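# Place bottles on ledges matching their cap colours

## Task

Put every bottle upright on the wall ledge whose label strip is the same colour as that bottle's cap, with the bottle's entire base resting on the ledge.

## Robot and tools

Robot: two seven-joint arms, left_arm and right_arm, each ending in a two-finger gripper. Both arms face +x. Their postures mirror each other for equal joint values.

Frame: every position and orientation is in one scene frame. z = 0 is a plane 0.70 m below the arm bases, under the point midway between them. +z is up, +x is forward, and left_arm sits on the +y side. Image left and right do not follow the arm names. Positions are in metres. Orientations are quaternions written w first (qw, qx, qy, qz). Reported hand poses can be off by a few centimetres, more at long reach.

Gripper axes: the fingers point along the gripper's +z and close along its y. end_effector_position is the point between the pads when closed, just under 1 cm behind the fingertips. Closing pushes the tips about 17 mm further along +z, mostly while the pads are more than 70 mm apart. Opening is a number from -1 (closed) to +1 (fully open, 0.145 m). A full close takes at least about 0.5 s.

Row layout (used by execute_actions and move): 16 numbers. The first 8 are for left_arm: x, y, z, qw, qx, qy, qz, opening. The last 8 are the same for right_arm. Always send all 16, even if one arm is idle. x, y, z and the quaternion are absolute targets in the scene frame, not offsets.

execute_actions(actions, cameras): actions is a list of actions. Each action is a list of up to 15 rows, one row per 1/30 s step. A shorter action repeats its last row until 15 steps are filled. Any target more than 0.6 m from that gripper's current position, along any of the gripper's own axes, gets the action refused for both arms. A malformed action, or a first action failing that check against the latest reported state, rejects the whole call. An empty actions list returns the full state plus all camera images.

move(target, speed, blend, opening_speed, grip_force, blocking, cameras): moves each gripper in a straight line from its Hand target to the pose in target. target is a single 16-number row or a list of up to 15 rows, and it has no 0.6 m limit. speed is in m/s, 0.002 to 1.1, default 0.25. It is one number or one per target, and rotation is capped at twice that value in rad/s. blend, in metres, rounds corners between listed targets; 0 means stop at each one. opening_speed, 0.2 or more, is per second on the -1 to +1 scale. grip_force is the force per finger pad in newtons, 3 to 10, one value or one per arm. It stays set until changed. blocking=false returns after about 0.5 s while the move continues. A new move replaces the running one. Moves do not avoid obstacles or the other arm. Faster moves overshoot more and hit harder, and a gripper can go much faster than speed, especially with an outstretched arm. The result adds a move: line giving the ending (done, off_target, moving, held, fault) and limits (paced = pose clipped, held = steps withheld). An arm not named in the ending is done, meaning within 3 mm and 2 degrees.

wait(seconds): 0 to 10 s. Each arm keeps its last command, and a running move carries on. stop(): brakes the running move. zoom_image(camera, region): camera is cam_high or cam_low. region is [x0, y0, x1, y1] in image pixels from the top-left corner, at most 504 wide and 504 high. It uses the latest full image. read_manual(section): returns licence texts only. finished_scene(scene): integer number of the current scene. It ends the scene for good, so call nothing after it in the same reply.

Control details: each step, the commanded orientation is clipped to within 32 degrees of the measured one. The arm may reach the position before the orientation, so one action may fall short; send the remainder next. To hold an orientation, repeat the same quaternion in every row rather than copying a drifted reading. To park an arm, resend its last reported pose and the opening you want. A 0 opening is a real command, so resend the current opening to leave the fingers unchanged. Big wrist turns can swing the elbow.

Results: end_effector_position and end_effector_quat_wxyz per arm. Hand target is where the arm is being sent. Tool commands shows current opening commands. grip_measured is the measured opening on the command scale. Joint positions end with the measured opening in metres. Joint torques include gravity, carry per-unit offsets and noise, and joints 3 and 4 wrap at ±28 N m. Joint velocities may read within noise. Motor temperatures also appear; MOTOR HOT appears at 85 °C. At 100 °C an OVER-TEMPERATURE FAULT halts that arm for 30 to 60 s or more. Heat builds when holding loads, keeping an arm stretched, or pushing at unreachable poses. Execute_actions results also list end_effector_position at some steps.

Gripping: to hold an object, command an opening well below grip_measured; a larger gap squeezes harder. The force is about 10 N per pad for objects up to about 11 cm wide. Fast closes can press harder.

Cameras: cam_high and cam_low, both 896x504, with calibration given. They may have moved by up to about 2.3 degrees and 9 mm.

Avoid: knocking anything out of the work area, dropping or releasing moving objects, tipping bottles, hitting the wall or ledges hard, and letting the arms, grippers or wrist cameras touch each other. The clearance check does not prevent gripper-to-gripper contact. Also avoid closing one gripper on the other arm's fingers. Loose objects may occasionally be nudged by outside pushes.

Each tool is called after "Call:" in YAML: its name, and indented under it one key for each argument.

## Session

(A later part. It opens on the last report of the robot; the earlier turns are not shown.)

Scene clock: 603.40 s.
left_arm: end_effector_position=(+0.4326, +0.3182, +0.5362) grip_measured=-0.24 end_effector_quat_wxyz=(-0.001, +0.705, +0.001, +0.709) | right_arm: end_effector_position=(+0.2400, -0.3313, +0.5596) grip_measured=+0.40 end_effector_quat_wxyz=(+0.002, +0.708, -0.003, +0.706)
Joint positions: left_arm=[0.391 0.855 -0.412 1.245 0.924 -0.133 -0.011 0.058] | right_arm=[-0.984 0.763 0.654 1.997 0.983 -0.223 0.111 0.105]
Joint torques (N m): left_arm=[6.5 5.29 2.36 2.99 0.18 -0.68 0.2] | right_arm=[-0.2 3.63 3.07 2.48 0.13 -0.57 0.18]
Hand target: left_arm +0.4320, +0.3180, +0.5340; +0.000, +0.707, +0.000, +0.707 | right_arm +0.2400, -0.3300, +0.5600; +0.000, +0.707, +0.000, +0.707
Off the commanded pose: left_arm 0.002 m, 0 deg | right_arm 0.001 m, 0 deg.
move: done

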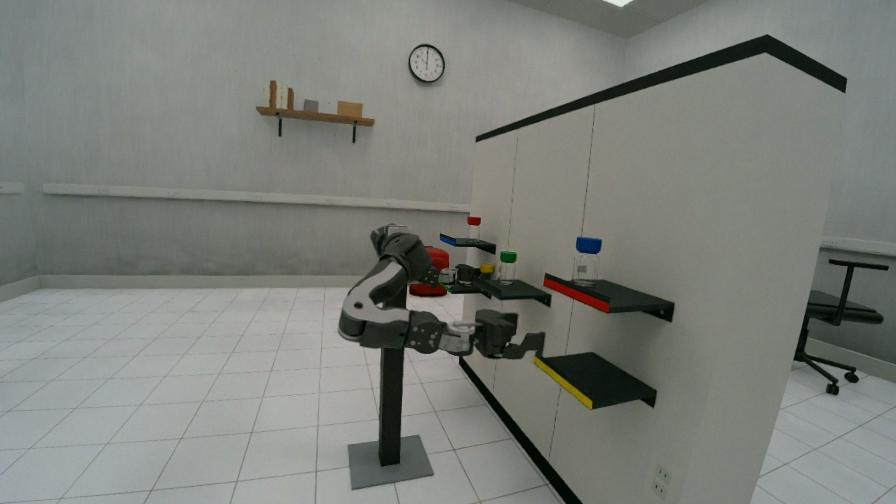

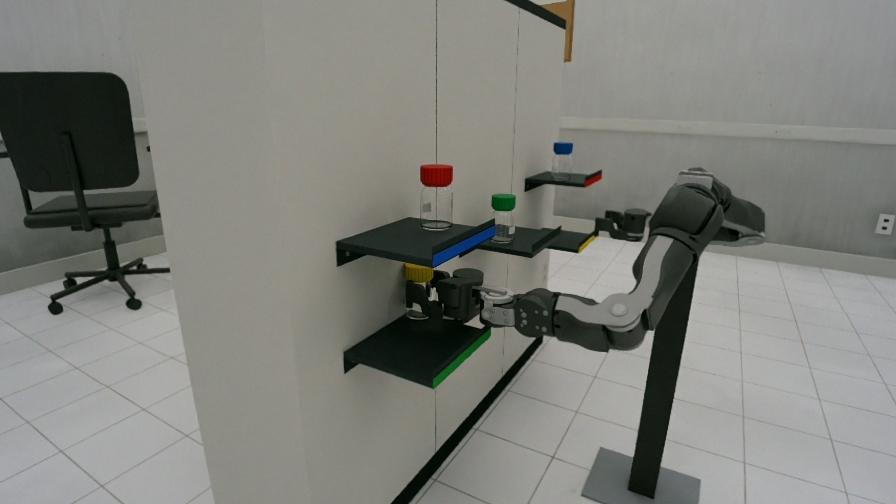

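Call:
move:
  target:
    - [0.432,0.318,0.578,0,0.7071,0,0.7071,-0.6,0.24,-0.33,0.56,0,0.7071,0,0.7071,0.4]
    - [0.225,0.30,0.59,0,0.7071,0,0.7071,-0.6,0.24,-0.33,0.56,0,0.7071,0,0.7071,0.4]
    - [0.225,-0.055,0.69,0,0.7071,0,0.7071,-0.6,0.24,-0.33,0.56,0,0.7071,0,0.7071,0.4]
  speed: 0.2
  blend: [0.01,0.02,0]
  cameras: ["all"]

Call:
zoom_image:
  camera: "cam_low"
  region: [430, 130, 650, 280]

Call:
zoom_image:
  camera: "cam_high"
  region: [420, 200, 600, 320]

Scene clock: 676.97 s.
left_arm: end_effector_position=(+0.2244, +0.0673, +0.6613) grip_measured=-0.24 end_effector_quat_wxyz=(-0.005, +0.584, +0.057, +0.810) | right_arm: end_effector_position=(+0.2400, -0.3313, +0.5596) grip_measured=+0.40 end_effector_quat_wxyz=(+0.002, +0.708, -0.003, +0.706)
Joint positions: left_arm=[-0.502 -0.137 -0.75 2.436 -0.565 0.184 -0.458 0.058] | right_arm=[-0.984 0.763 0.654 1.997 0.983 -0.223 0.111 0.105]
Joint torques (N m): left_arm=[-0.04 -1.89 -2.97 3.32 -0.24 -0.74 -0.01] | right_arm=[-0.15 3.55 3.08 2.56 0.12 -0.54 0.19]
Hand target: left_arm +0.2237, +0.0655, +0.6614; -0.004, +0.583, +0.056, +0.811 | right_arm +0.2400, -0.3300, +0.5600; +0.000, +0.707, +0.000, +0.707
Off the commanded pose: left_arm 0.126 m, 20 deg | right_arm 0.001 m, 0 deg.
joint read past its limit (left arm) — joint 4 (elbow), upper limit, where the elbow is as bent as it goes.
move: held (left_arm; a check stopped the path); path passed 2 of 3 targets; limits=held
pose unreachable (left arm): on one or more control steps of this call, first in action 0 (counted from 0), this arm could not follow its commanded pose, so it was not sent that pose on those steps. It may still have moved: this result reports where it is.
cause: moving toward the commanded pose would bring two parts of the arm too close to each other (its base and another part of the arm, with joints 1 (shoulder pitch) to 6 (wrist pitch) between them, 11 mm apart when it was first held).

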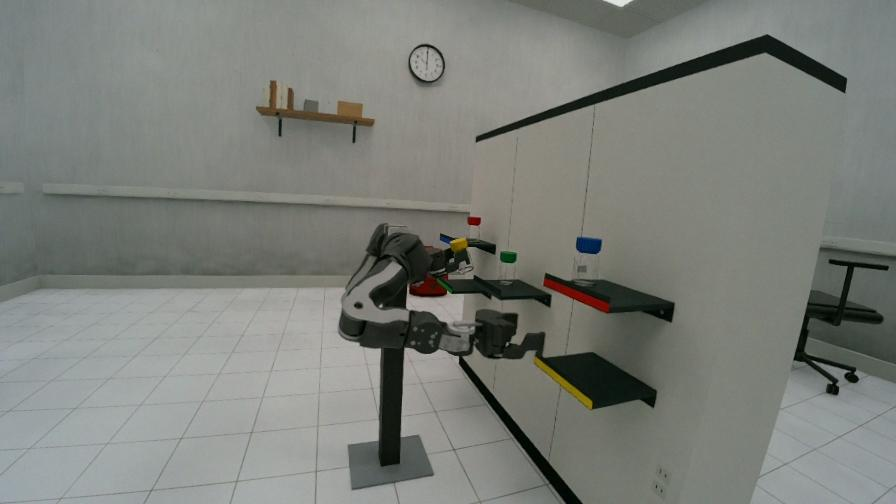

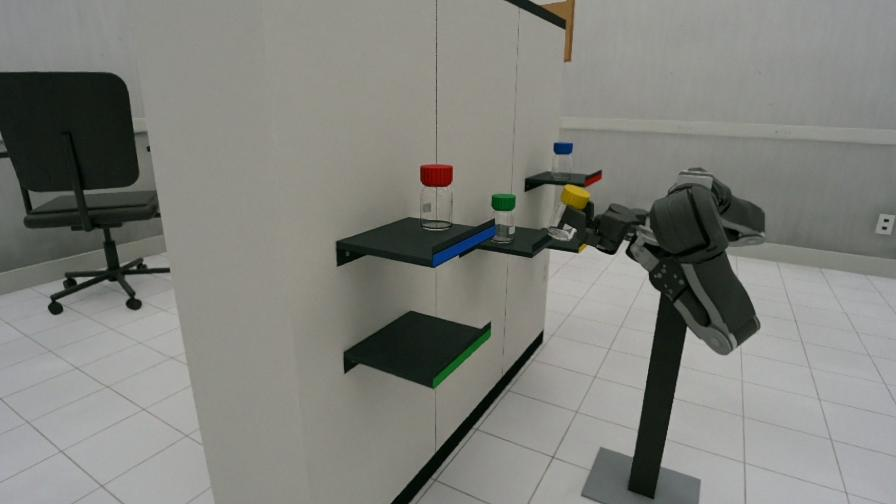

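Scaled by 2.291 from the camera's 896x504 image, which has a finer 1280x720 frame.

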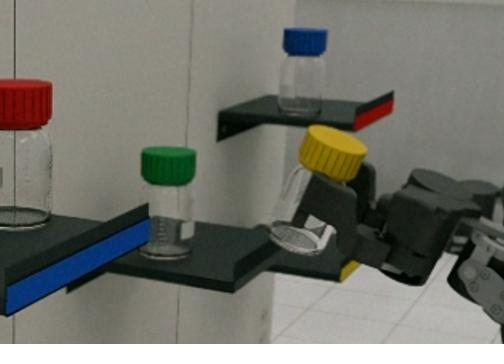

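Scaled by 2.800 from the camera's 896x504 image, which has a finer 1280x720 frame.

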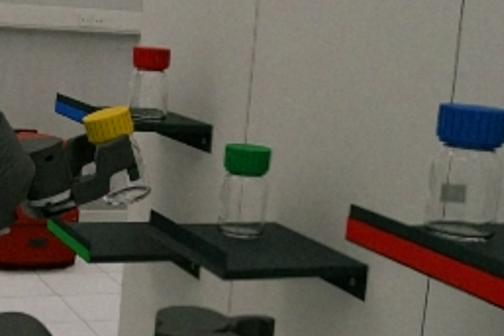

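Call:
move:
  target:
    - [0.29,0.16,0.70,0,0.7071,0,0.7071,-0.6,0.24,-0.33,0.56,0,0.7071,0,0.7071,0.4]
    - [0.372,0.13,0.785,0,0.7071,0,0.7071,-0.6,0.24,-0.33,0.56,0,0.7071,0,0.7071,0.4]
  speed: 0.2
  blend: [0.02,0]
  cameras: ["cam_low"]

Scene clock: 702.17 s.
left_arm: end_effector_position=(+0.3721, +0.1299, +0.7854) grip_measured=-0.24 end_effector_quat_wxyz=(-0.008, +0.561, -0.017, +0.828) | right_arm: end_effector_position=(+0.2400, -0.3313, +0.5596) grip_measured=+0.40 end_effector_quat_wxyz=(+0.002, +0.708, -0.003, +0.706)
Joint positions: left_arm=[0.672 -0.164 -0.008 2.07 -0.262 0.781 0.15 0.058] | right_arm=[-0.984 0.763 0.654 1.997 0.983 -0.223 0.111 0.105]
Joint torques (N m): left_arm=[7.24 -0.7 -1.21 2.65 0.22 -0.52 -0.09] | right_arm=[-0.17 3.55 3.11 2.51 0.14 -0.57 0.21]
Hand target: left_arm +0.3722, +0.1300, +0.7848; -0.008, +0.562, -0.015, +0.827 | right_arm +0.2400, -0.3300, +0.5600; +0.000, +0.707, +0.000, +0.707
Off the commanded pose: left_arm 0.000 m, 22 deg | right_arm 0.001 m, 0 deg.
joint sent to its limit (left arm) — joint 2 (shoulder roll), lower limit; joint 6 (wrist pitch), upper limit. The joint targets are off in orientation, not in position.
move: off_target (left_arm)
Images, in order (width x height): cam_low 896x504.

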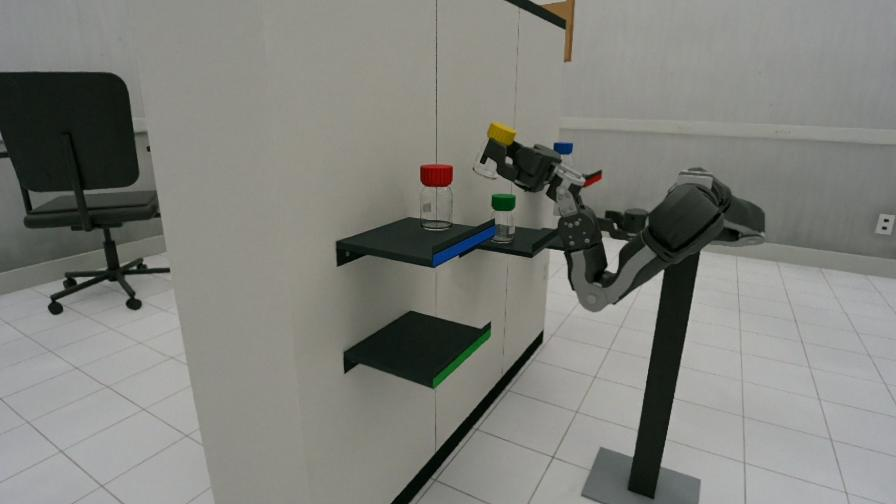

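Call:
move:
  target:
    - [0.40,0.20,0.65,0,0.7071,0,0.7071,-0.6,0.24,-0.33,0.56,0,0.7071,0,0.7071,0.4]
  speed: 0.2
  cameras: ["cam_low"]

Scene clock: 716.00 s.
left_arm: end_effector_position=(+0.3999, +0.2016, +0.6486) grip_measured=-0.24 end_effector_quat_wxyz=(-0.003, +0.709, +0.003, +0.705) | right_arm: end_effector_position=(+0.2400, -0.3313, +0.5596) grip_measured=+0.40 end_effector_quat_wxyz=(+0.002, +0.708, -0.003, +0.706)
Joint positions: left_arm=[0.441 -0.049 0.27 1.944 -0.225 0.781 0.377 0.058] | right_arm=[-0.984 0.763 0.654 1.997 0.983 -0.223 0.111 0.105]
Joint torques (N m): left_arm=[7.82 0.8 -1.24 4.26 0.38 -0.63 0.23] | right_arm=[-0.17 3.55 3.11 2.61 0.12 -0.57 0.15]
Hand target: left_arm +0.4000, +0.2000, +0.6500; +0.000, +0.707, +0.000, +0.707 | right_arm +0.2400, -0.3300, +0.5600; +0.000, +0.707, +0.000, +0.707
Off the commanded pose: left_arm 0.002 m, 1 deg | right_arm 0.001 m, 0 deg.
move: done
Images, in order (width x height): cam_low 896x504.

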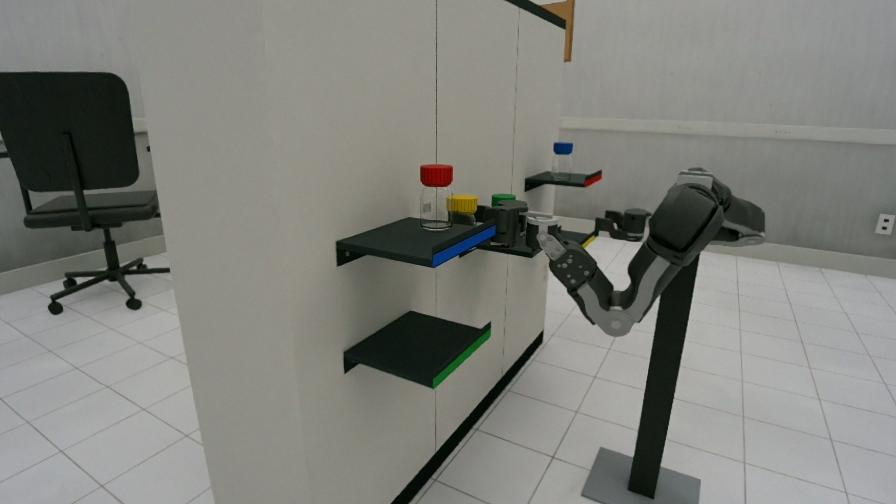

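Call:
move:
  target:
    - [0.27,0.22,0.58,0,0.7071,0,0.7071,-0.6,0.24,-0.33,0.56,0,0.7071,0,0.7071,0.4]
    - [0.29,0.17,0.42,0.040,0.585,-0.680,0.440,-0.6,0.24,-0.33,0.56,0,0.7071,0,0.7071,0.4]
  speed: 0.25
  blend: [0.02,0]
  cameras: ["cam_low"]

Scene clock: 800.07 s.
left_arm: end_effector_position=(+0.2896, +0.1697, +0.4195) grip_measured=-0.24 end_effector_quat_wxyz=(-0.040, -0.587, +0.679, -0.439) | right_arm: end_effector_position=(+0.2400, -0.3313, +0.5596) grip_measured=+0.40 end_effector_quat_wxyz=(+0.002, +0.708, -0.003, +0.706)
Joint positions: left_arm=[-0.007 0.689 -0.09 1.605 -0.266 -0.262 0.977 0.058] | right_arm=[-0.984 0.763 0.654 1.997 0.983 -0.223 0.111 0.105]
Joint torques (N m): left_arm=[5.45 4.47 1.84 3.49 0.51 -0.34 -0.12] | right_arm=[-0.25 3.65 3.14 2.54 0.09 -0.57 0.18]
Hand target: left_arm +0.2900, +0.1701, +0.4200; -0.040, -0.585, +0.680, -0.440 | right_arm +0.2400, -0.3300, +0.5600; +0.000, +0.707, +0.000, +0.707
Off the commanded pose: left_arm 0.001 m, 0 deg | right_arm 0.001 m, 0 deg.
move: done
Images, in order (width x height): cam_low 896x504.

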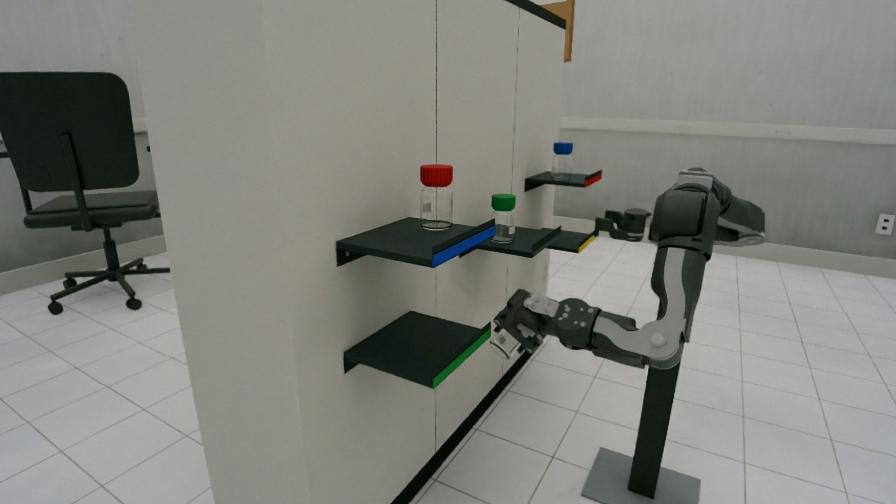

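Call:
move:
  target:
    - [0.23,0.26,0.50,0,0.7071,0,0.7071,-0.6,0.24,-0.33,0.56,0,0.7071,0,0.7071,0.4]
    - [0.24,0.33,0.58,0,0.7071,0,0.7071,-0.6,0.24,-0.33,0.56,0,0.7071,0,0.7071,0.4]
    - [0.372,0.23,0.62,0,0.7071,0,0.7071,-0.6,0.24,-0.33,0.56,0,0.7071,0,0.7071,0.4]
  speed: 0.25
  blend: [0.02,0.01,0]
  cameras: ["cam_low"]

Scene clock: 820.37 s.
left_arm: end_effector_position=(+0.3716, +0.2297, +0.6199) grip_measured=-0.24 end_effector_quat_wxyz=(+0.000, +0.708, -0.001, +0.706) | right_arm: end_effector_position=(+0.2400, -0.3313, +0.5596) grip_measured=+0.40 end_effector_quat_wxyz=(+0.002, +0.708, -0.003, +0.706)
Joint positions: left_arm=[0.247 0.059 0.36 2.006 -0.045 0.689 0.394 0.058] | right_arm=[-0.984 0.763 0.654 1.997 0.983 -0.223 0.111 0.105]
Joint torques (N m): left_arm=[6.13 1.17 -0.44 3.89 0.3 -0.75 0.03] | right_arm=[-0.15 3.52 3.11 2.59 0.12 -0.58 0.17]
Hand target: left_arm +0.3720, +0.2300, +0.6200; +0.000, +0.707, +0.000, +0.707 | right_arm +0.2400, -0.3300, +0.5600; +0.000, +0.707, +0.000, +0.707
Off the commanded pose: left_arm 0.001 m, 0 deg | right_arm 0.001 m, 0 deg.
move: done
Images, in order (width x height): cam_low 896x504.

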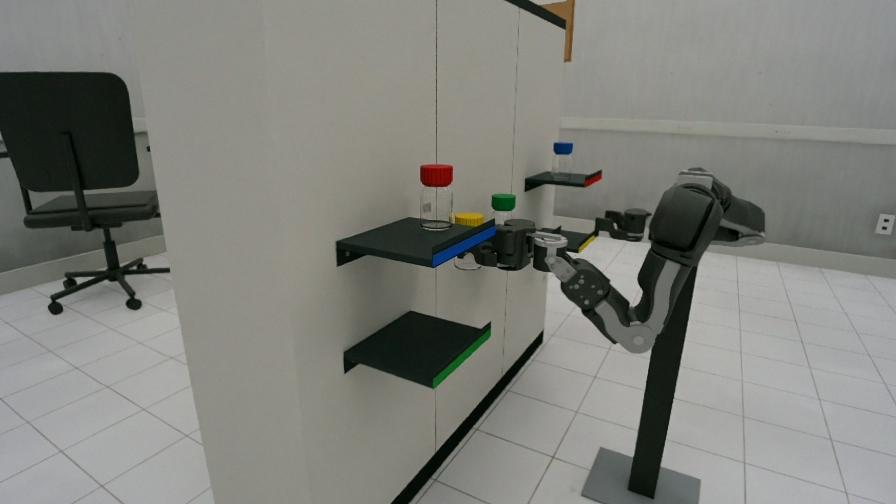

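Call:
move:
  target:
    - [0.375,0.24,0.565,0,0.7071,0,0.7071,-0.6,0.24,-0.33,0.56,0,0.7071,0,0.7071,0.4]
    - [0.375,0.345,0.560,0,0.7071,0,0.7071,-0.6,0.24,-0.33,0.56,0,0.7071,0,0.7071,0.4]
    - [0.375,0.345,0.540,0,0.7071,0,0.7071,-0.6,0.24,-0.33,0.56,0,0.7071,0,0.7071,0.4]
  speed: [0.2,0.2,0.05]
  blend: [0.02,0.01,0]
  cameras: ["cam_low"]

Call:
zoom_image:
  camera: "cam_low"
  region: [380, 250, 560, 390]

Scene clock: 898.23 s.
left_arm: end_effector_position=(+0.3747, +0.3464, +0.5391) grip_measured=-0.24 end_effector_quat_wxyz=(-0.002, +0.710, +0.002, +0.704) | right_arm: end_effector_position=(+0.2400, -0.3313, +0.5596) grip_measured=+0.40 end_effector_quat_wxyz=(+0.002, +0.708, -0.003, +0.706)
Joint positions: left_arm=[0.197 0.316 0.604 1.458 0.139 0.236 0.621 0.058] | right_arm=[-0.984 0.763 0.654 1.997 0.983 -0.223 0.111 0.105]
Joint torques (N m): left_arm=[6.08 4.21 -0.01 4.82 0.55 -0.8 0.23] | right_arm=[-0.17 3.57 3.17 2.62 0.15 -0.57 0.18]
Hand target: left_arm +0.3750, +0.3449, +0.5400; +0.000, +0.707, +0.000, +0.707 | right_arm +0.2400, -0.3300, +0.5600; +0.000, +0.707, +0.000, +0.707
Off the commanded pose: left_arm 0.002 m, 1 deg | right_arm 0.001 m, 0 deg.
move: done
Images, in order (width x height): cam_low 896x504.

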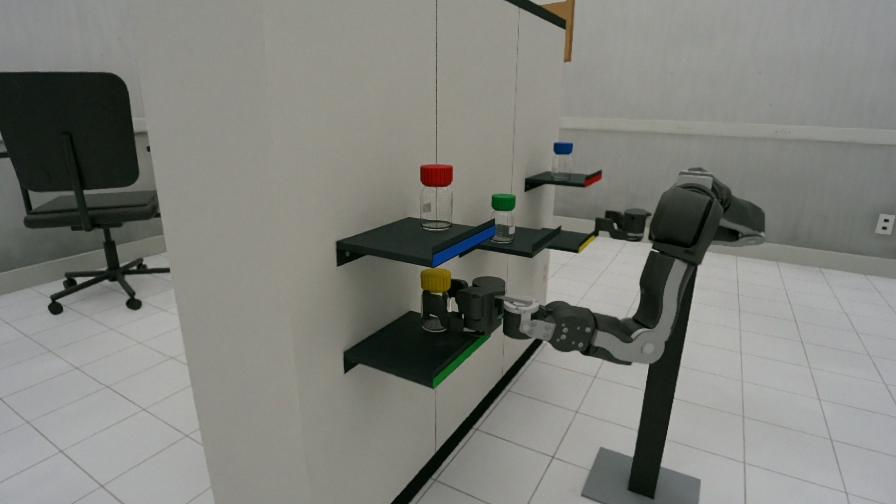

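Scaled by 2.800 from the camera's 896x504 image, which has a finer 1280x720 frame.

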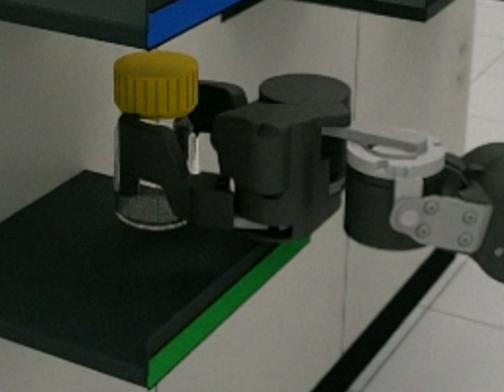

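Call:
move:
  target:
    - [0.375,0.345,0.532,0,0.7071,0,0.7071,-0.6,0.24,-0.33,0.56,0,0.7071,0,0.7071,0.4]
  speed: [0.03]

Scene clock: 902.43 s.
left_arm: end_effector_position=(+0.3749, +0.3469, +0.5364) grip_measured=-0.24 end_effector_quat_wxyz=(-0.004, +0.704, +0.000, +0.710) | right_arm: end_effector_position=(+0.2400, -0.3313, +0.5596) grip_measured=+0.40 end_effector_quat_wxyz=(+0.002, +0.708, -0.003, +0.706)
Joint positions: left_arm=[0.195 0.314 0.603 1.435 0.143 0.193 0.623 0.058] | right_arm=[-0.984 0.763 0.654 1.997 0.983 -0.223 0.111 0.105]
Joint torques (N m): left_arm=[4.97 3.78 -0.43 3.89 0.45 -0.54 0.17] | right_arm=[-0.25 3.57 3.15 2.56 0.13 -0.56 0.17]
Hand target: left_arm +0.3749, +0.3450, +0.5320; +0.000, +0.707, +0.000, +0.707 | right_arm +0.2400, -0.3300, +0.5600; +0.000, +0.707, +0.000, +0.707
Off the commanded pose: left_arm 0.005 m, 1 deg | right_arm 0.001 m, 0 deg.
move: off_target (left_arm)

Call:
move:
  target:
    - [0.375,0.345,0.536,0,0.7071,0,0.7071,0.3,0.24,-0.33,0.56,0,0.7071,0,0.7071,0.4]
    - [0.28,0.34,0.54,0,0.7071,0,0.7071,0.3,0.30,-0.25,0.58,0,0.7071,0,0.7071,0.4]
    - [0.26,0.25,0.58,0,0.7071,0,0.7071,0.8,0.375,-0.22,0.63,0,0.7071,0,0.7071,0.8]
  speed: [0.03,0.15,0.2]
  blend: [0.0,0.01,0]
  cameras: ["all"]

Scene clock: 930.90 s.
left_arm: end_effector_position=(+0.2600, +0.2485, +0.5812) grip_measured=+0.80 end_effector_quat_wxyz=(+0.002, +0.706, -0.004, +0.709) | right_arm: end_effector_position=(+0.3749, -0.2198, +0.6326) grip_measured=+0.80 end_effector_quat_wxyz=(-0.001, +0.704, +0.001, +0.710)
Joint positions: left_arm=[-0.311 -0.042 0.663 2.295 0.174 0.441 0.58 0.132] | right_arm=[0.24 0.845 -0.211 2.023 0.944 0.354 -0.499 0.132]
Joint torques (N m): left_arm=[1.78 1.23 0.17 4.37 0.33 -0.4 -0.04] | right_arm=[3.65 3.55 2.47 2.25 -0.13 -0.28 -0.13]
Hand target: left_arm +0.2600, +0.2500, +0.5799; +0.000, +0.707, +0.000, +0.707 | right_arm +0.3750, -0.2200, +0.6301; +0.000, +0.707, +0.000, +0.707
Off the commanded pose: left_arm 0.002 m, 1 deg | right_arm 0.003 m, 1 deg.
move: done

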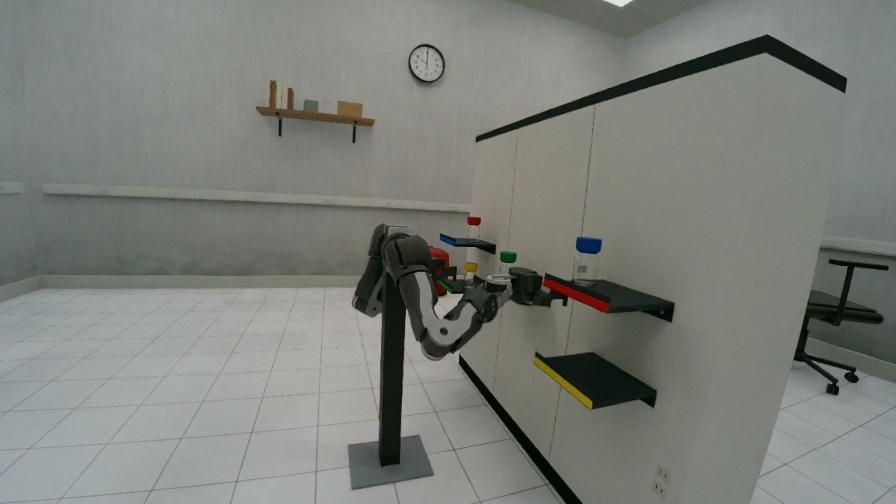

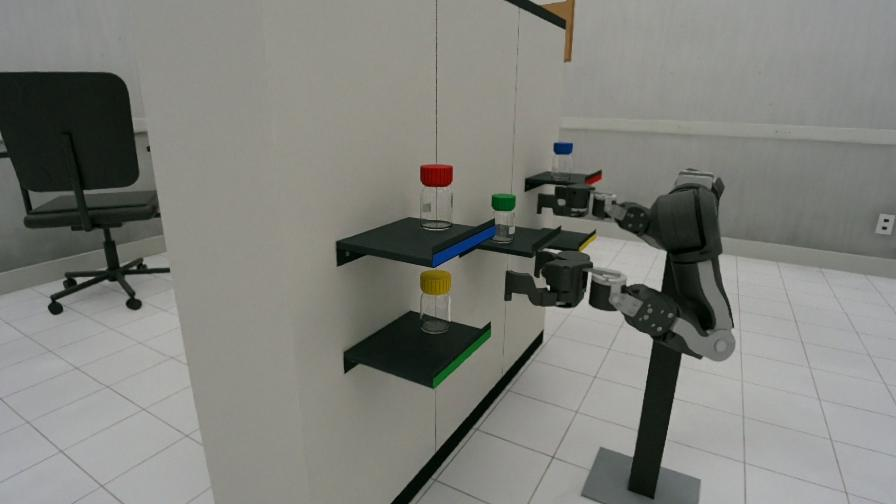

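Call:
move:
  target:
    - [0.235,0.33,0.66,0,0.7071,0,0.7071,0.8,0.375,-0.16,0.68,0,0.7071,0,0.7071,0.8]
    - [0.235,0.33,0.73,0,0.7071,0,0.7071,0.8,0.375,-0.10,0.70,0,0.7071,0,0.7071,0.8]
  speed: [0.15,0.15]
  blend: [0.01,0]
  cameras: ["all"]

Scene clock: 947.80 s.
left_arm: end_effector_position=(+0.2353, +0.3286, +0.7306) grip_measured=+0.80 end_effector_quat_wxyz=(+0.002, +0.706, -0.003, +0.708) | right_arm: end_effector_position=(+0.3748, -0.0996, +0.7007) grip_measured=+0.80 end_effector_quat_wxyz=(-0.003, +0.706, +0.000, +0.708)
Joint positions: left_arm=[-0.596 0.859 1.331 2.223 1.368 0.781 0.072 0.132] | right_arm=[0.75 0.377 -0.574 2.094 1.006 0.783 -1.074 0.132]
Joint torques (N m): left_arm=[0.38 4.71 2.19 0.94 0.19 -0.55 -0.06] | right_arm=[5.55 0.33 1.85 1.74 -0.2 -0.1 -0.17]
Hand target: left_arm +0.2350, +0.3300, +0.7300; +0.000, +0.707, +0.000, +0.707 | right_arm +0.3750, -0.1000, +0.6999; +0.000, +0.707, +0.000, +0.707
Off the commanded pose: left_arm 0.002 m, 0 deg | right_arm 0.001 m, 0 deg.
joint sent to its limit (left arm) — joint 6 (wrist pitch), upper limit. The joint targets still meet the commanded pose.
joint sent to its limit (right arm) — joint 6 (wrist pitch), upper limit. The joint targets still meet the commanded pose.
move: done

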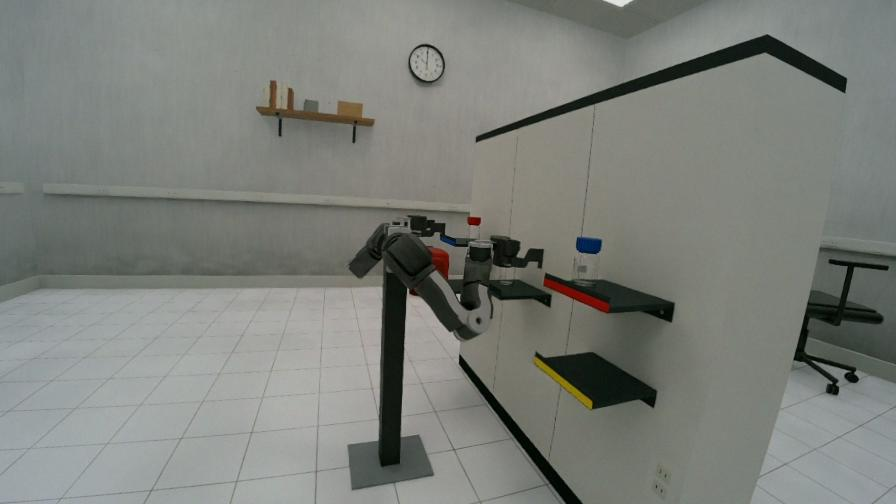

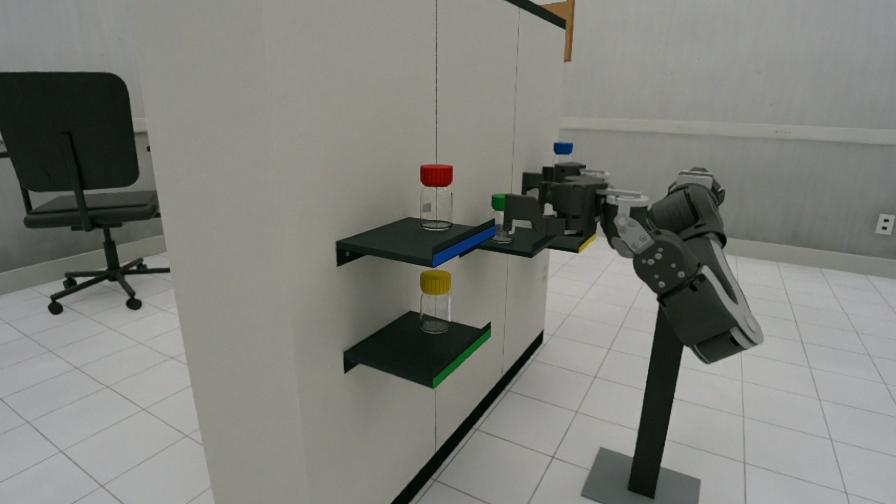

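Call:
move:
  target:
    - [0.245,0.28,0.63,0,0.7071,0,0.7071,0.8,0.33,-0.23,0.69,0,0.7071,0,0.7071,0.8]
    - [0.305,0.10,0.65,0.2126,0.6744,-0.2126,0.6744,0.8,0.24,-0.33,0.73,0,0.7071,0,0.7071,0.8]
  speed: [0.2,0.2]
  blend: [0.02,0]
  cameras: ["all"]

Call:
zoom_image:
  camera: "cam_low"
  region: [430, 130, 650, 280]

Call:
zoom_image:
  camera: "cam_high"
  region: [420, 200, 600, 320]

Scene clock: 973.37 s.
left_arm: end_effector_position=(+0.3047, +0.1004, +0.6519) grip_measured=+0.80 end_effector_quat_wxyz=(+0.211, +0.672, -0.212, +0.677) | right_arm: end_effector_position=(+0.2403, -0.3307, +0.7302) grip_measured=+0.80 end_effector_quat_wxyz=(+0.002, +0.707, -0.001, +0.707)
Joint positions: left_arm=[0.147 0.768 -0.122 2.284 0.948 0.532 -0.042 0.132] | right_arm=[-0.565 0.874 1.295 2.213 1.357 0.784 0.047 0.132]
Joint torques (N m): left_arm=[4.52 2.94 1.09 2.25 0.17 -0.55 0.13] | right_arm=[0.41 5.1 2.92 1.02 0.19 -0.39 0.18]
Hand target: left_arm +0.3050, +0.1000, +0.6500; +0.213, +0.674, -0.213, +0.674 | right_arm +0.2400, -0.3299, +0.7301; +0.000, +0.707, +0.000, +0.707
Off the commanded pose: left_arm 0.002 m, 0 deg | right_arm 0.001 m, 0 deg.
move: done

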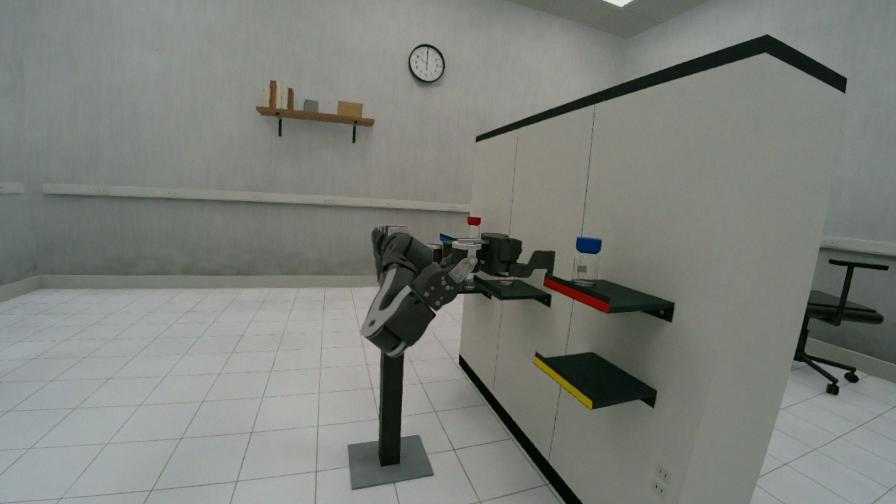

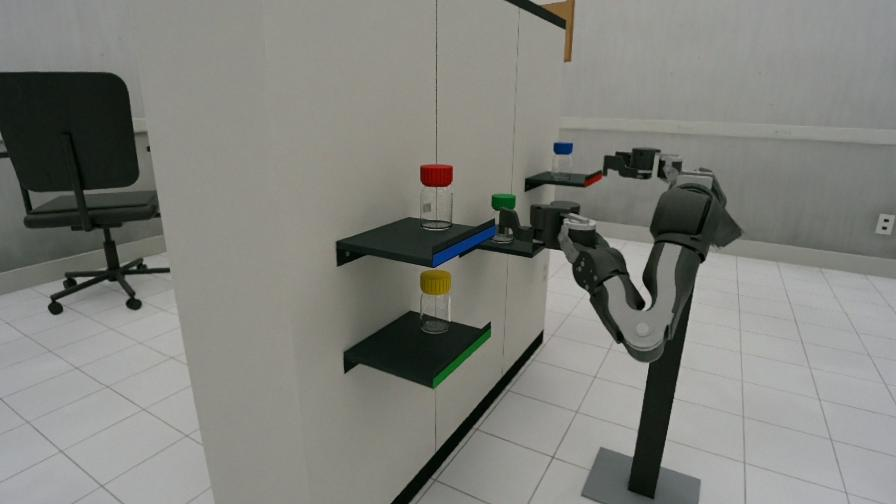

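Scaled by 2.291 from the camera's 896x504 image, which has a finer 1280x720 frame.

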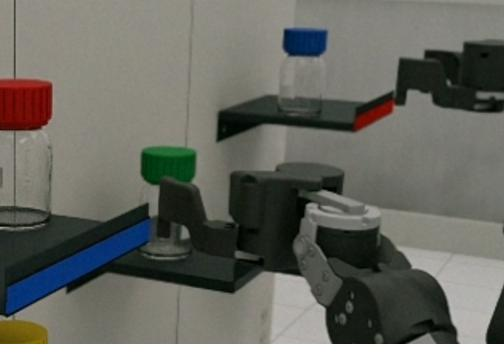

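Scaled by 2.800 from the camera's 896x504 image, which has a finer 1280x720 frame.

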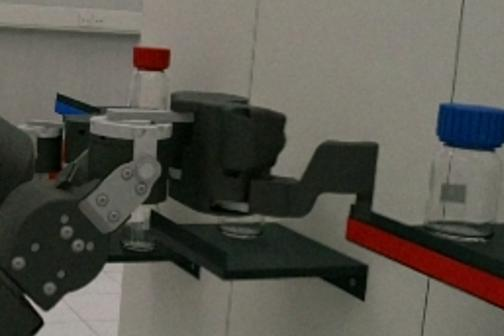

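Call:
move:
  target:
    - [0.377,0.0495,0.650,0.2126,0.6744,-0.2126,0.6744,0.8,0.24,-0.33,0.73,0,0.7071,0,0.7071,0.8]
    - [0.377,0.0495,0.650,0.2126,0.6744,-0.2126,0.6744,-0.6,0.24,-0.33,0.73,0,0.7071,0,0.7071,0.8]
  speed: [0.12,0.1]
  opening_speed: 1.5
  cameras: ["all"]

Call:
zoom_image:
  camera: "cam_low"
  region: [430, 130, 650, 280]

Scene clock: 985.27 s.
left_arm: end_effector_position=(+0.3769, +0.0498, +0.6513) grip_measured=-0.28 end_effector_quat_wxyz=(+0.211, +0.673, -0.213, +0.676) | right_arm: end_effector_position=(+0.2403, -0.3307, +0.7302) grip_measured=+0.80 end_effector_quat_wxyz=(+0.002, +0.707, -0.001, +0.707)
Joint positions: left_arm=[0.567 0.505 -0.467 1.935 0.8 0.567 -0.086 0.055] | right_arm=[-0.565 0.874 1.295 2.213 1.357 0.784 0.047 0.132]
Joint torques (N m): left_arm=[7.03 0.99 1.74 2.96 0.13 -0.66 0.11] | right_arm=[0.41 5.05 2.92 0.98 0.19 -0.41 0.18]
Hand target: left_arm +0.3770, +0.0496, +0.6500; +0.212, +0.674, -0.213, +0.674 | right_arm +0.2400, -0.3299, +0.7301; +0.000, +0.707, +0.000, +0.707
Off the commanded pose: left_arm 0.001 m, 0 deg | right_arm 0.001 m, 0 deg.
move: done

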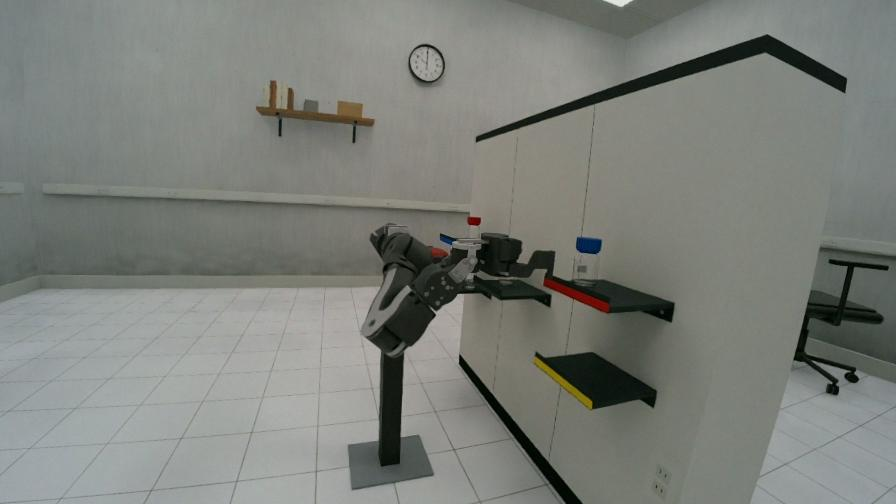

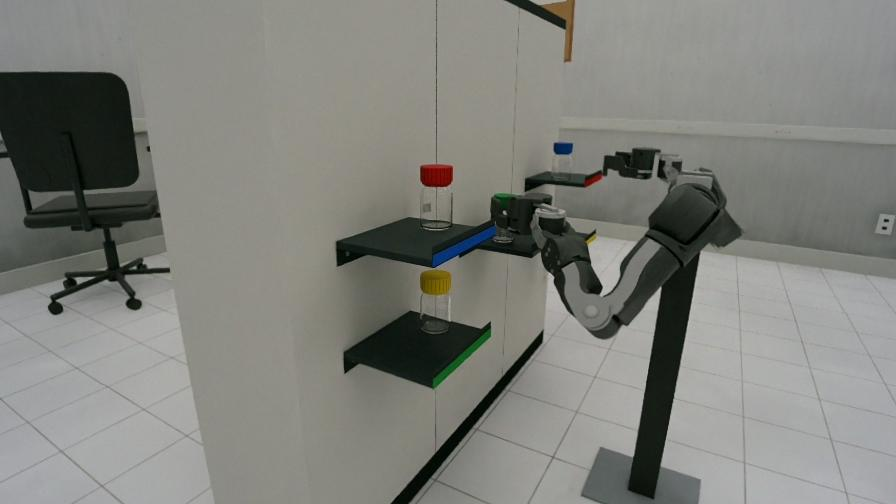

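Scaled by 2.291 from the camera's 896x504 image, which has a finer 1280x720 frame.

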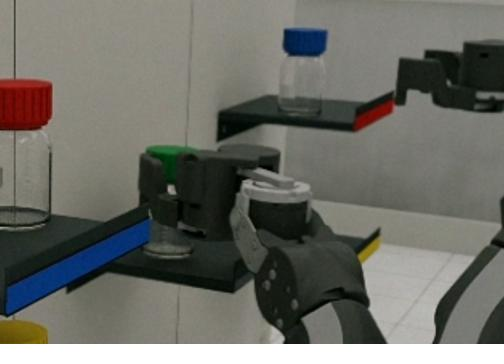

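Call:
move:
  target:
    - [0.377,0.0495,0.675,0.2126,0.6744,-0.2126,0.6744,-0.6,0.24,-0.33,0.73,0,0.7071,0,0.7071,0.8]
    - [0.32,0.17,0.66,0.1228,0.6964,-0.1228,0.6964,-0.6,0.24,-0.33,0.73,0,0.7071,0,0.7071,0.8]
    - [0.235,0.30,0.61,0,0.7071,0,0.7071,-0.6,0.24,-0.33,0.73,0,0.7071,0,0.7071,0.8]
    - [0.235,0.405,0.59,-0.1228,0.6964,0.1228,0.6964,-0.6,0.24,-0.33,0.73,0,0.7071,0,0.7071,0.8]
    - [0.372,0.455,0.59,-0.1228,0.6964,0.1228,0.6964,-0.6,0.24,-0.33,0.73,0,0.7071,0,0.7071,0.8]
  speed: [0.1,0.2,0.2,0.2,0.15]
  blend: [0.01,0.03,0.03,0.01,0]
  cameras: ["all"]

Call:
zoom_image:
  camera: "cam_low"
  region: [325, 200, 585, 400]

Scene clock: 1020.73 s.
left_arm: end_effector_position=(+0.3721, +0.4544, +0.5880) grip_measured=-0.28 end_effector_quat_wxyz=(-0.122, +0.700, +0.125, +0.693) | right_arm: end_effector_position=(+0.2403, -0.3307, +0.7302) grip_measured=+0.80 end_effector_quat_wxyz=(+0.002, +0.707, -0.001, +0.707)
Joint positions: left_arm=[0.201 0.742 0.394 1.315 0.585 0.254 0.124 0.055] | right_arm=[-0.565 0.874 1.295 2.213 1.357 0.784 0.047 0.132]
Joint torques (N m): left_arm=[5.95 7.53 1.8 3.95 0.21 -0.99 0.24] | right_arm=[0.46 5 2.92 1.01 0.19 -0.41 0.21]
Hand target: left_arm +0.3720, +0.4550, +0.5900; -0.123, +0.696, +0.123, +0.696 | right_arm +0.2400, -0.3299, +0.7301; +0.000, +0.707, +0.000, +0.707
Off the commanded pose: left_arm 0.002 m, 1 deg | right_arm 0.001 m, 0 deg.
move: done

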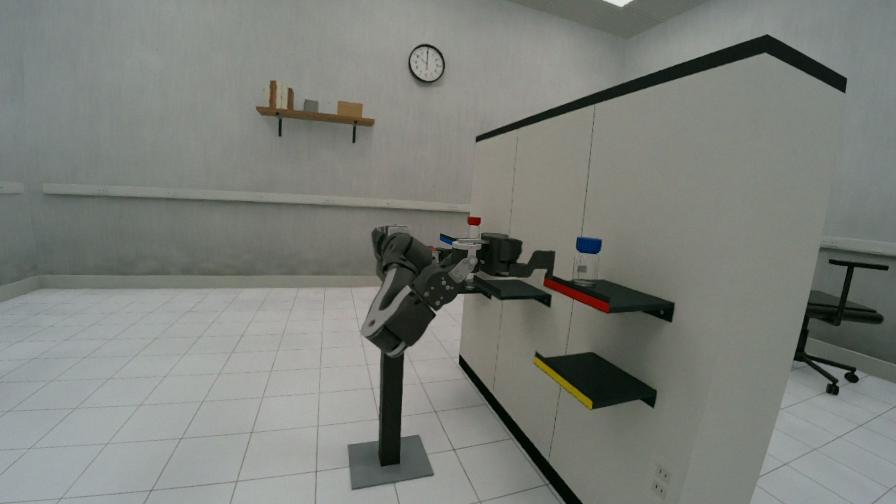

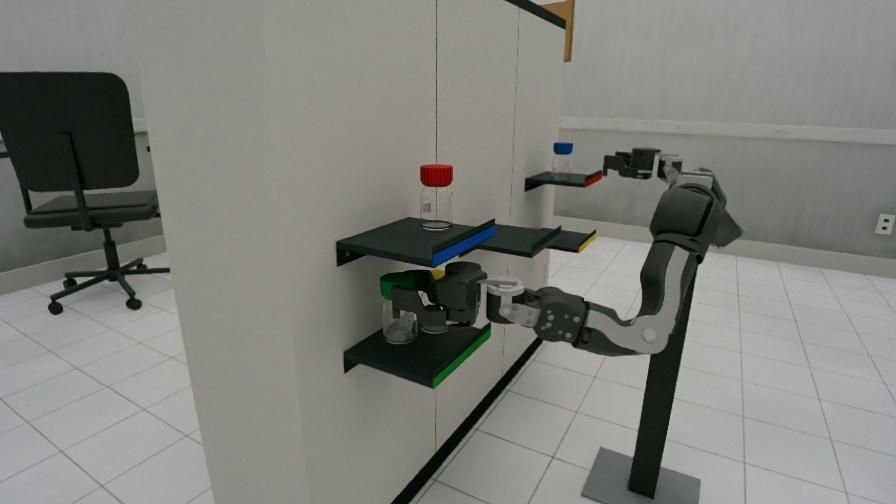

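Scaled by 1.938 from the camera's 896x504 image, which has a finer 1280x720 frame.

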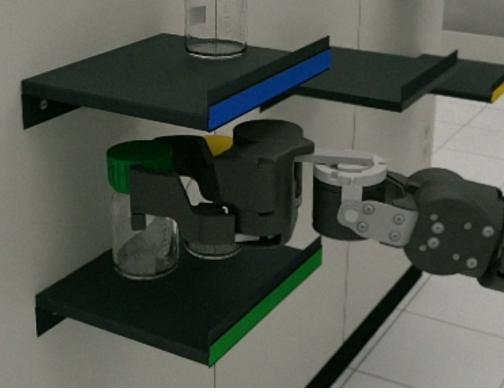

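Call:
move:
  target:
    - [0.372,0.455,0.566,-0.1228,0.6964,0.1228,0.6964,-0.6,0.24,-0.33,0.73,0,0.7071,0,0.7071,0.8]
  speed: [0.05]
  cameras: ["cam_low"]

Call:
zoom_image:
  camera: "cam_low"
  region: [325, 250, 515, 400]

Scene clock: 1034.97 s.
left_arm: end_effector_position=(+0.3715, +0.4560, +0.5652) grip_measured=-0.28 end_effector_quat_wxyz=(-0.124, +0.699, +0.125, +0.693) | right_arm: end_effector_position=(+0.2403, -0.3307, +0.7302) grip_measured=+0.80 end_effector_quat_wxyz=(+0.002, +0.707, -0.001, +0.707)
Joint positions: left_arm=[0.186 0.713 0.38 1.251 0.563 0.165 0.144 0.055] | right_arm=[-0.565 0.874 1.295 2.213 1.357 0.784 0.047 0.132]
Joint torques (N m): left_arm=[6.05 6.58 1.42 4.33 0.2 -0.99 0.23] | right_arm=[0.22 5.05 2.91 1.09 0.19 -0.41 0.17]
Hand target: left_arm +0.3720, +0.4550, +0.5661; -0.123, +0.696, +0.123, +0.696 | right_arm +0.2400, -0.3299, +0.7301; +0.000, +0.707, +0.000, +0.707
Off the commanded pose: left_arm 0.001 m, 1 deg | right_arm 0.001 m, 0 deg.
move: done
Images, in order (width x height): cam_low 896x504.

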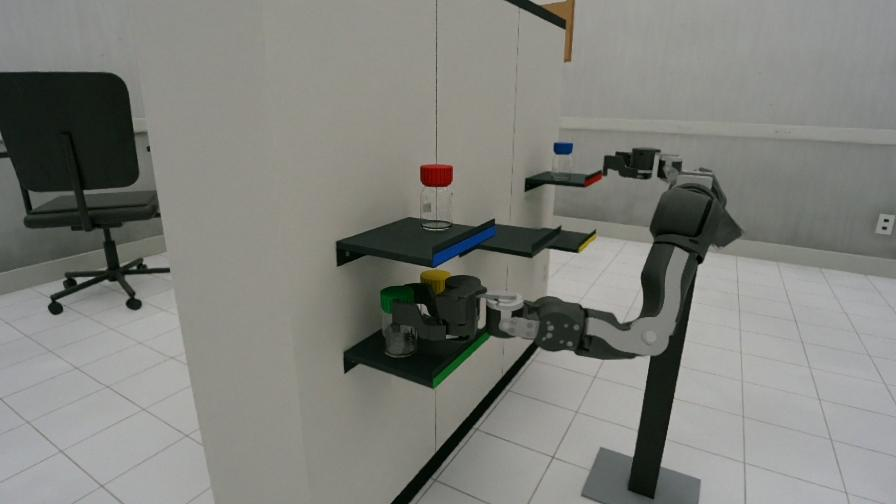

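Scaled by 2.653 from the camera's 896x504 image, which has a finer 1280x720 frame.

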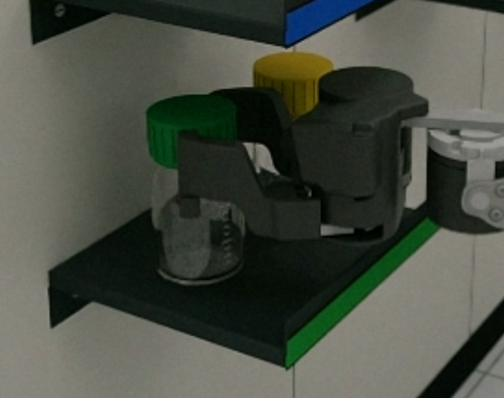

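Call:
move:
  target:
    - [0.372,0.455,0.559,-0.1228,0.6964,0.1228,0.6964,-0.6,0.24,-0.33,0.73,0,0.7071,0,0.7071,0.8]
  speed: [0.03]

Scene clock: 1043.47 s.
left_arm: end_effector_position=(+0.3716, +0.4565, +0.5609) grip_measured=-0.28 end_effector_quat_wxyz=(-0.125, +0.697, +0.125, +0.695) | right_arm: end_effector_position=(+0.2403, -0.3307, +0.7302) grip_measured=+0.80 end_effector_quat_wxyz=(+0.002, +0.707, -0.001, +0.707)
Joint positions: left_arm=[0.186 0.707 0.375 1.232 0.559 0.137 0.149 0.055] | right_arm=[-0.565 0.874 1.295 2.213 1.357 0.784 0.047 0.132]
Joint torques (N m): left_arm=[5.47 6.11 1.11 3.97 0.21 -0.94 0.23] | right_arm=[0.54 5.18 2.93 1.03 0.18 -0.39 0.19]
Hand target: left_arm +0.3720, +0.4550, +0.5591; -0.123, +0.696, +0.123, +0.696 | right_arm +0.2400, -0.3299, +0.7301; +0.000, +0.707, +0.000, +0.707
Off the commanded pose: left_arm 0.002 m, 0 deg | right_arm 0.001 m, 0 deg.
move: done

Call:
move:
  target:
    - [0.372,0.455,0.555,-0.1228,0.6964,0.1228,0.6964,-0.6,0.24,-0.33,0.73,0,0.7071,0,0.7071,0.8]
  speed: [0.03]

Scene clock: 1051.00 s.
left_arm: end_effector_position=(+0.3719, +0.4566, +0.5603) grip_measured=-0.28 end_effector_quat_wxyz=(-0.126, +0.692, +0.123, +0.700) | right_arm: end_effector_position=(+0.2403, -0.3307, +0.7302) grip_measured=+0.80 end_effector_quat_wxyz=(+0.002, +0.707, -0.001, +0.707)
Joint positions: left_arm=[0.186 0.706 0.369 1.222 0.559 0.112 0.151 0.055] | right_arm=[-0.565 0.874 1.295 2.213 1.357 0.784 0.047 0.132]
Joint torques (N m): left_arm=[4.97 5.84 0.87 3.52 0.25 -0.68 0.2] | right_arm=[0.44 5.02 2.88 1.03 0.2 -0.4 0.19]
Hand target: left_arm +0.3720, +0.4550, +0.5550; -0.123, +0.696, +0.123, +0.696 | right_arm +0.2400, -0.3299, +0.7301; +0.000, +0.707, +0.000, +0.707
Off the commanded pose: left_arm 0.006 m, 1 deg | right_arm 0.001 m, 0 deg.
move: off_target (left_arm)

Call:
move:
  target:
    - [0.372,0.455,0.560,-0.1228,0.6964,0.1228,0.6964,0.3,0.24,-0.33,0.73,0,0.7071,0,0.7071,0.8]
    - [0.25,0.41,0.565,-0.1228,0.6964,0.1228,0.6964,0.3,0.24,-0.33,0.73,0,0.7071,0,0.7071,0.8]
    - [0.27,0.347,0.540,0,0.7071,0,0.7071,0.5,0.24,-0.33,0.73,0,0.7071,0,0.7071,0.8]
    - [0.376,0.347,0.536,0,0.7071,0,0.7071,0.4,0.24,-0.33,0.73,0,0.7071,0,0.7071,0.8]
    - [0.376,0.347,0.536,0,0.7071,0,0.7071,-0.6,0.24,-0.33,0.73,0,0.7071,0,0.7071,0.8]
  speed: [0.05,0.15,0.2,0.12,0.1]
  blend: [0,0.02,0.02,0,0]
  cameras: ["all"]

Call:
zoom_image:
  camera: "cam_low"
  region: [325, 250, 515, 400]

Scene clock: 1088.77 s.
left_arm: end_effector_position=(+0.3764, +0.3465, +0.5389) grip_measured=-0.24 end_effector_quat_wxyz=(+0.000, +0.704, -0.001, +0.710) | right_arm: end_effector_position=(+0.2403, -0.3307, +0.7302) grip_measured=+0.80 end_effector_quat_wxyz=(+0.002, +0.707, -0.001, +0.707)
Joint positions: left_arm=[0.05 0.609 0.292 1.434 0.566 0.091 0.321 0.058] | right_arm=[-0.565 0.874 1.295 2.213 1.357 0.784 0.047 0.132]
Joint torques (N m): left_arm=[4.65 5.37 1.48 3.74 0.28 -0.58 0.07] | right_arm=[0.57 5 2.95 0.99 0.21 -0.36 0.18]
Hand target: left_arm +0.3759, +0.3470, +0.5359; +0.000, +0.707, +0.000, +0.707 | right_arm +0.2400, -0.3299, +0.7301; +0.000, +0.707, +0.000, +0.707
Off the commanded pose: left_arm 0.003 m, 0 deg | right_arm 0.001 m, 0 deg.
move: done; blend cut to 0 m at target 3

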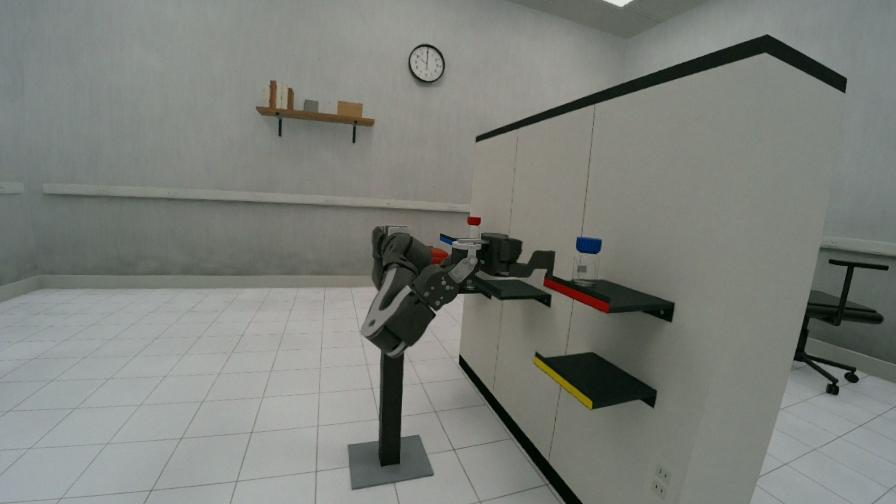

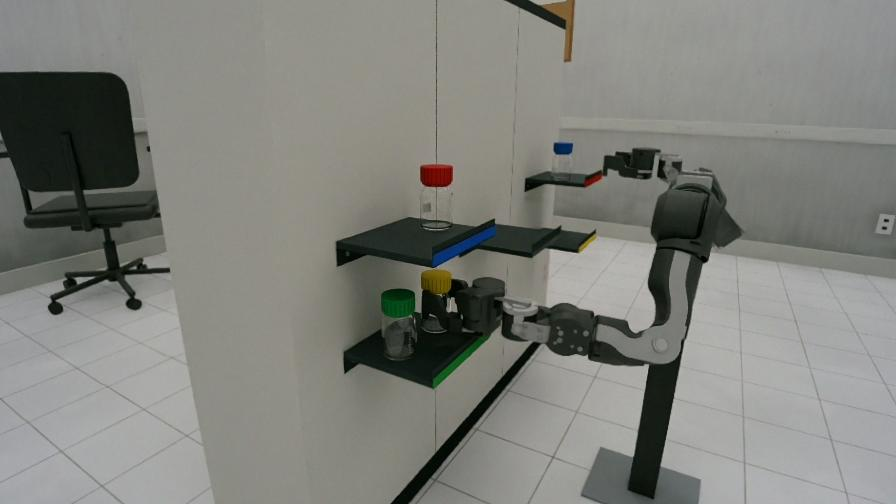

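Scaled by 2.653 from the camera's 896x504 image, which has a finer 1280x720 frame.

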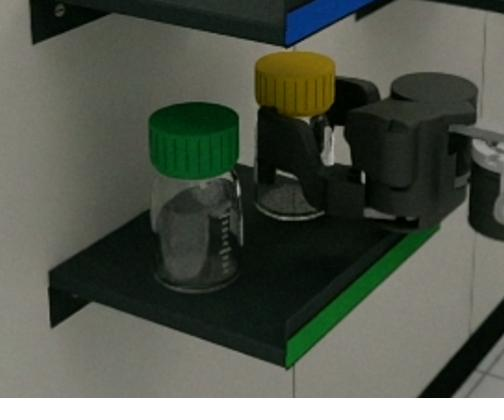

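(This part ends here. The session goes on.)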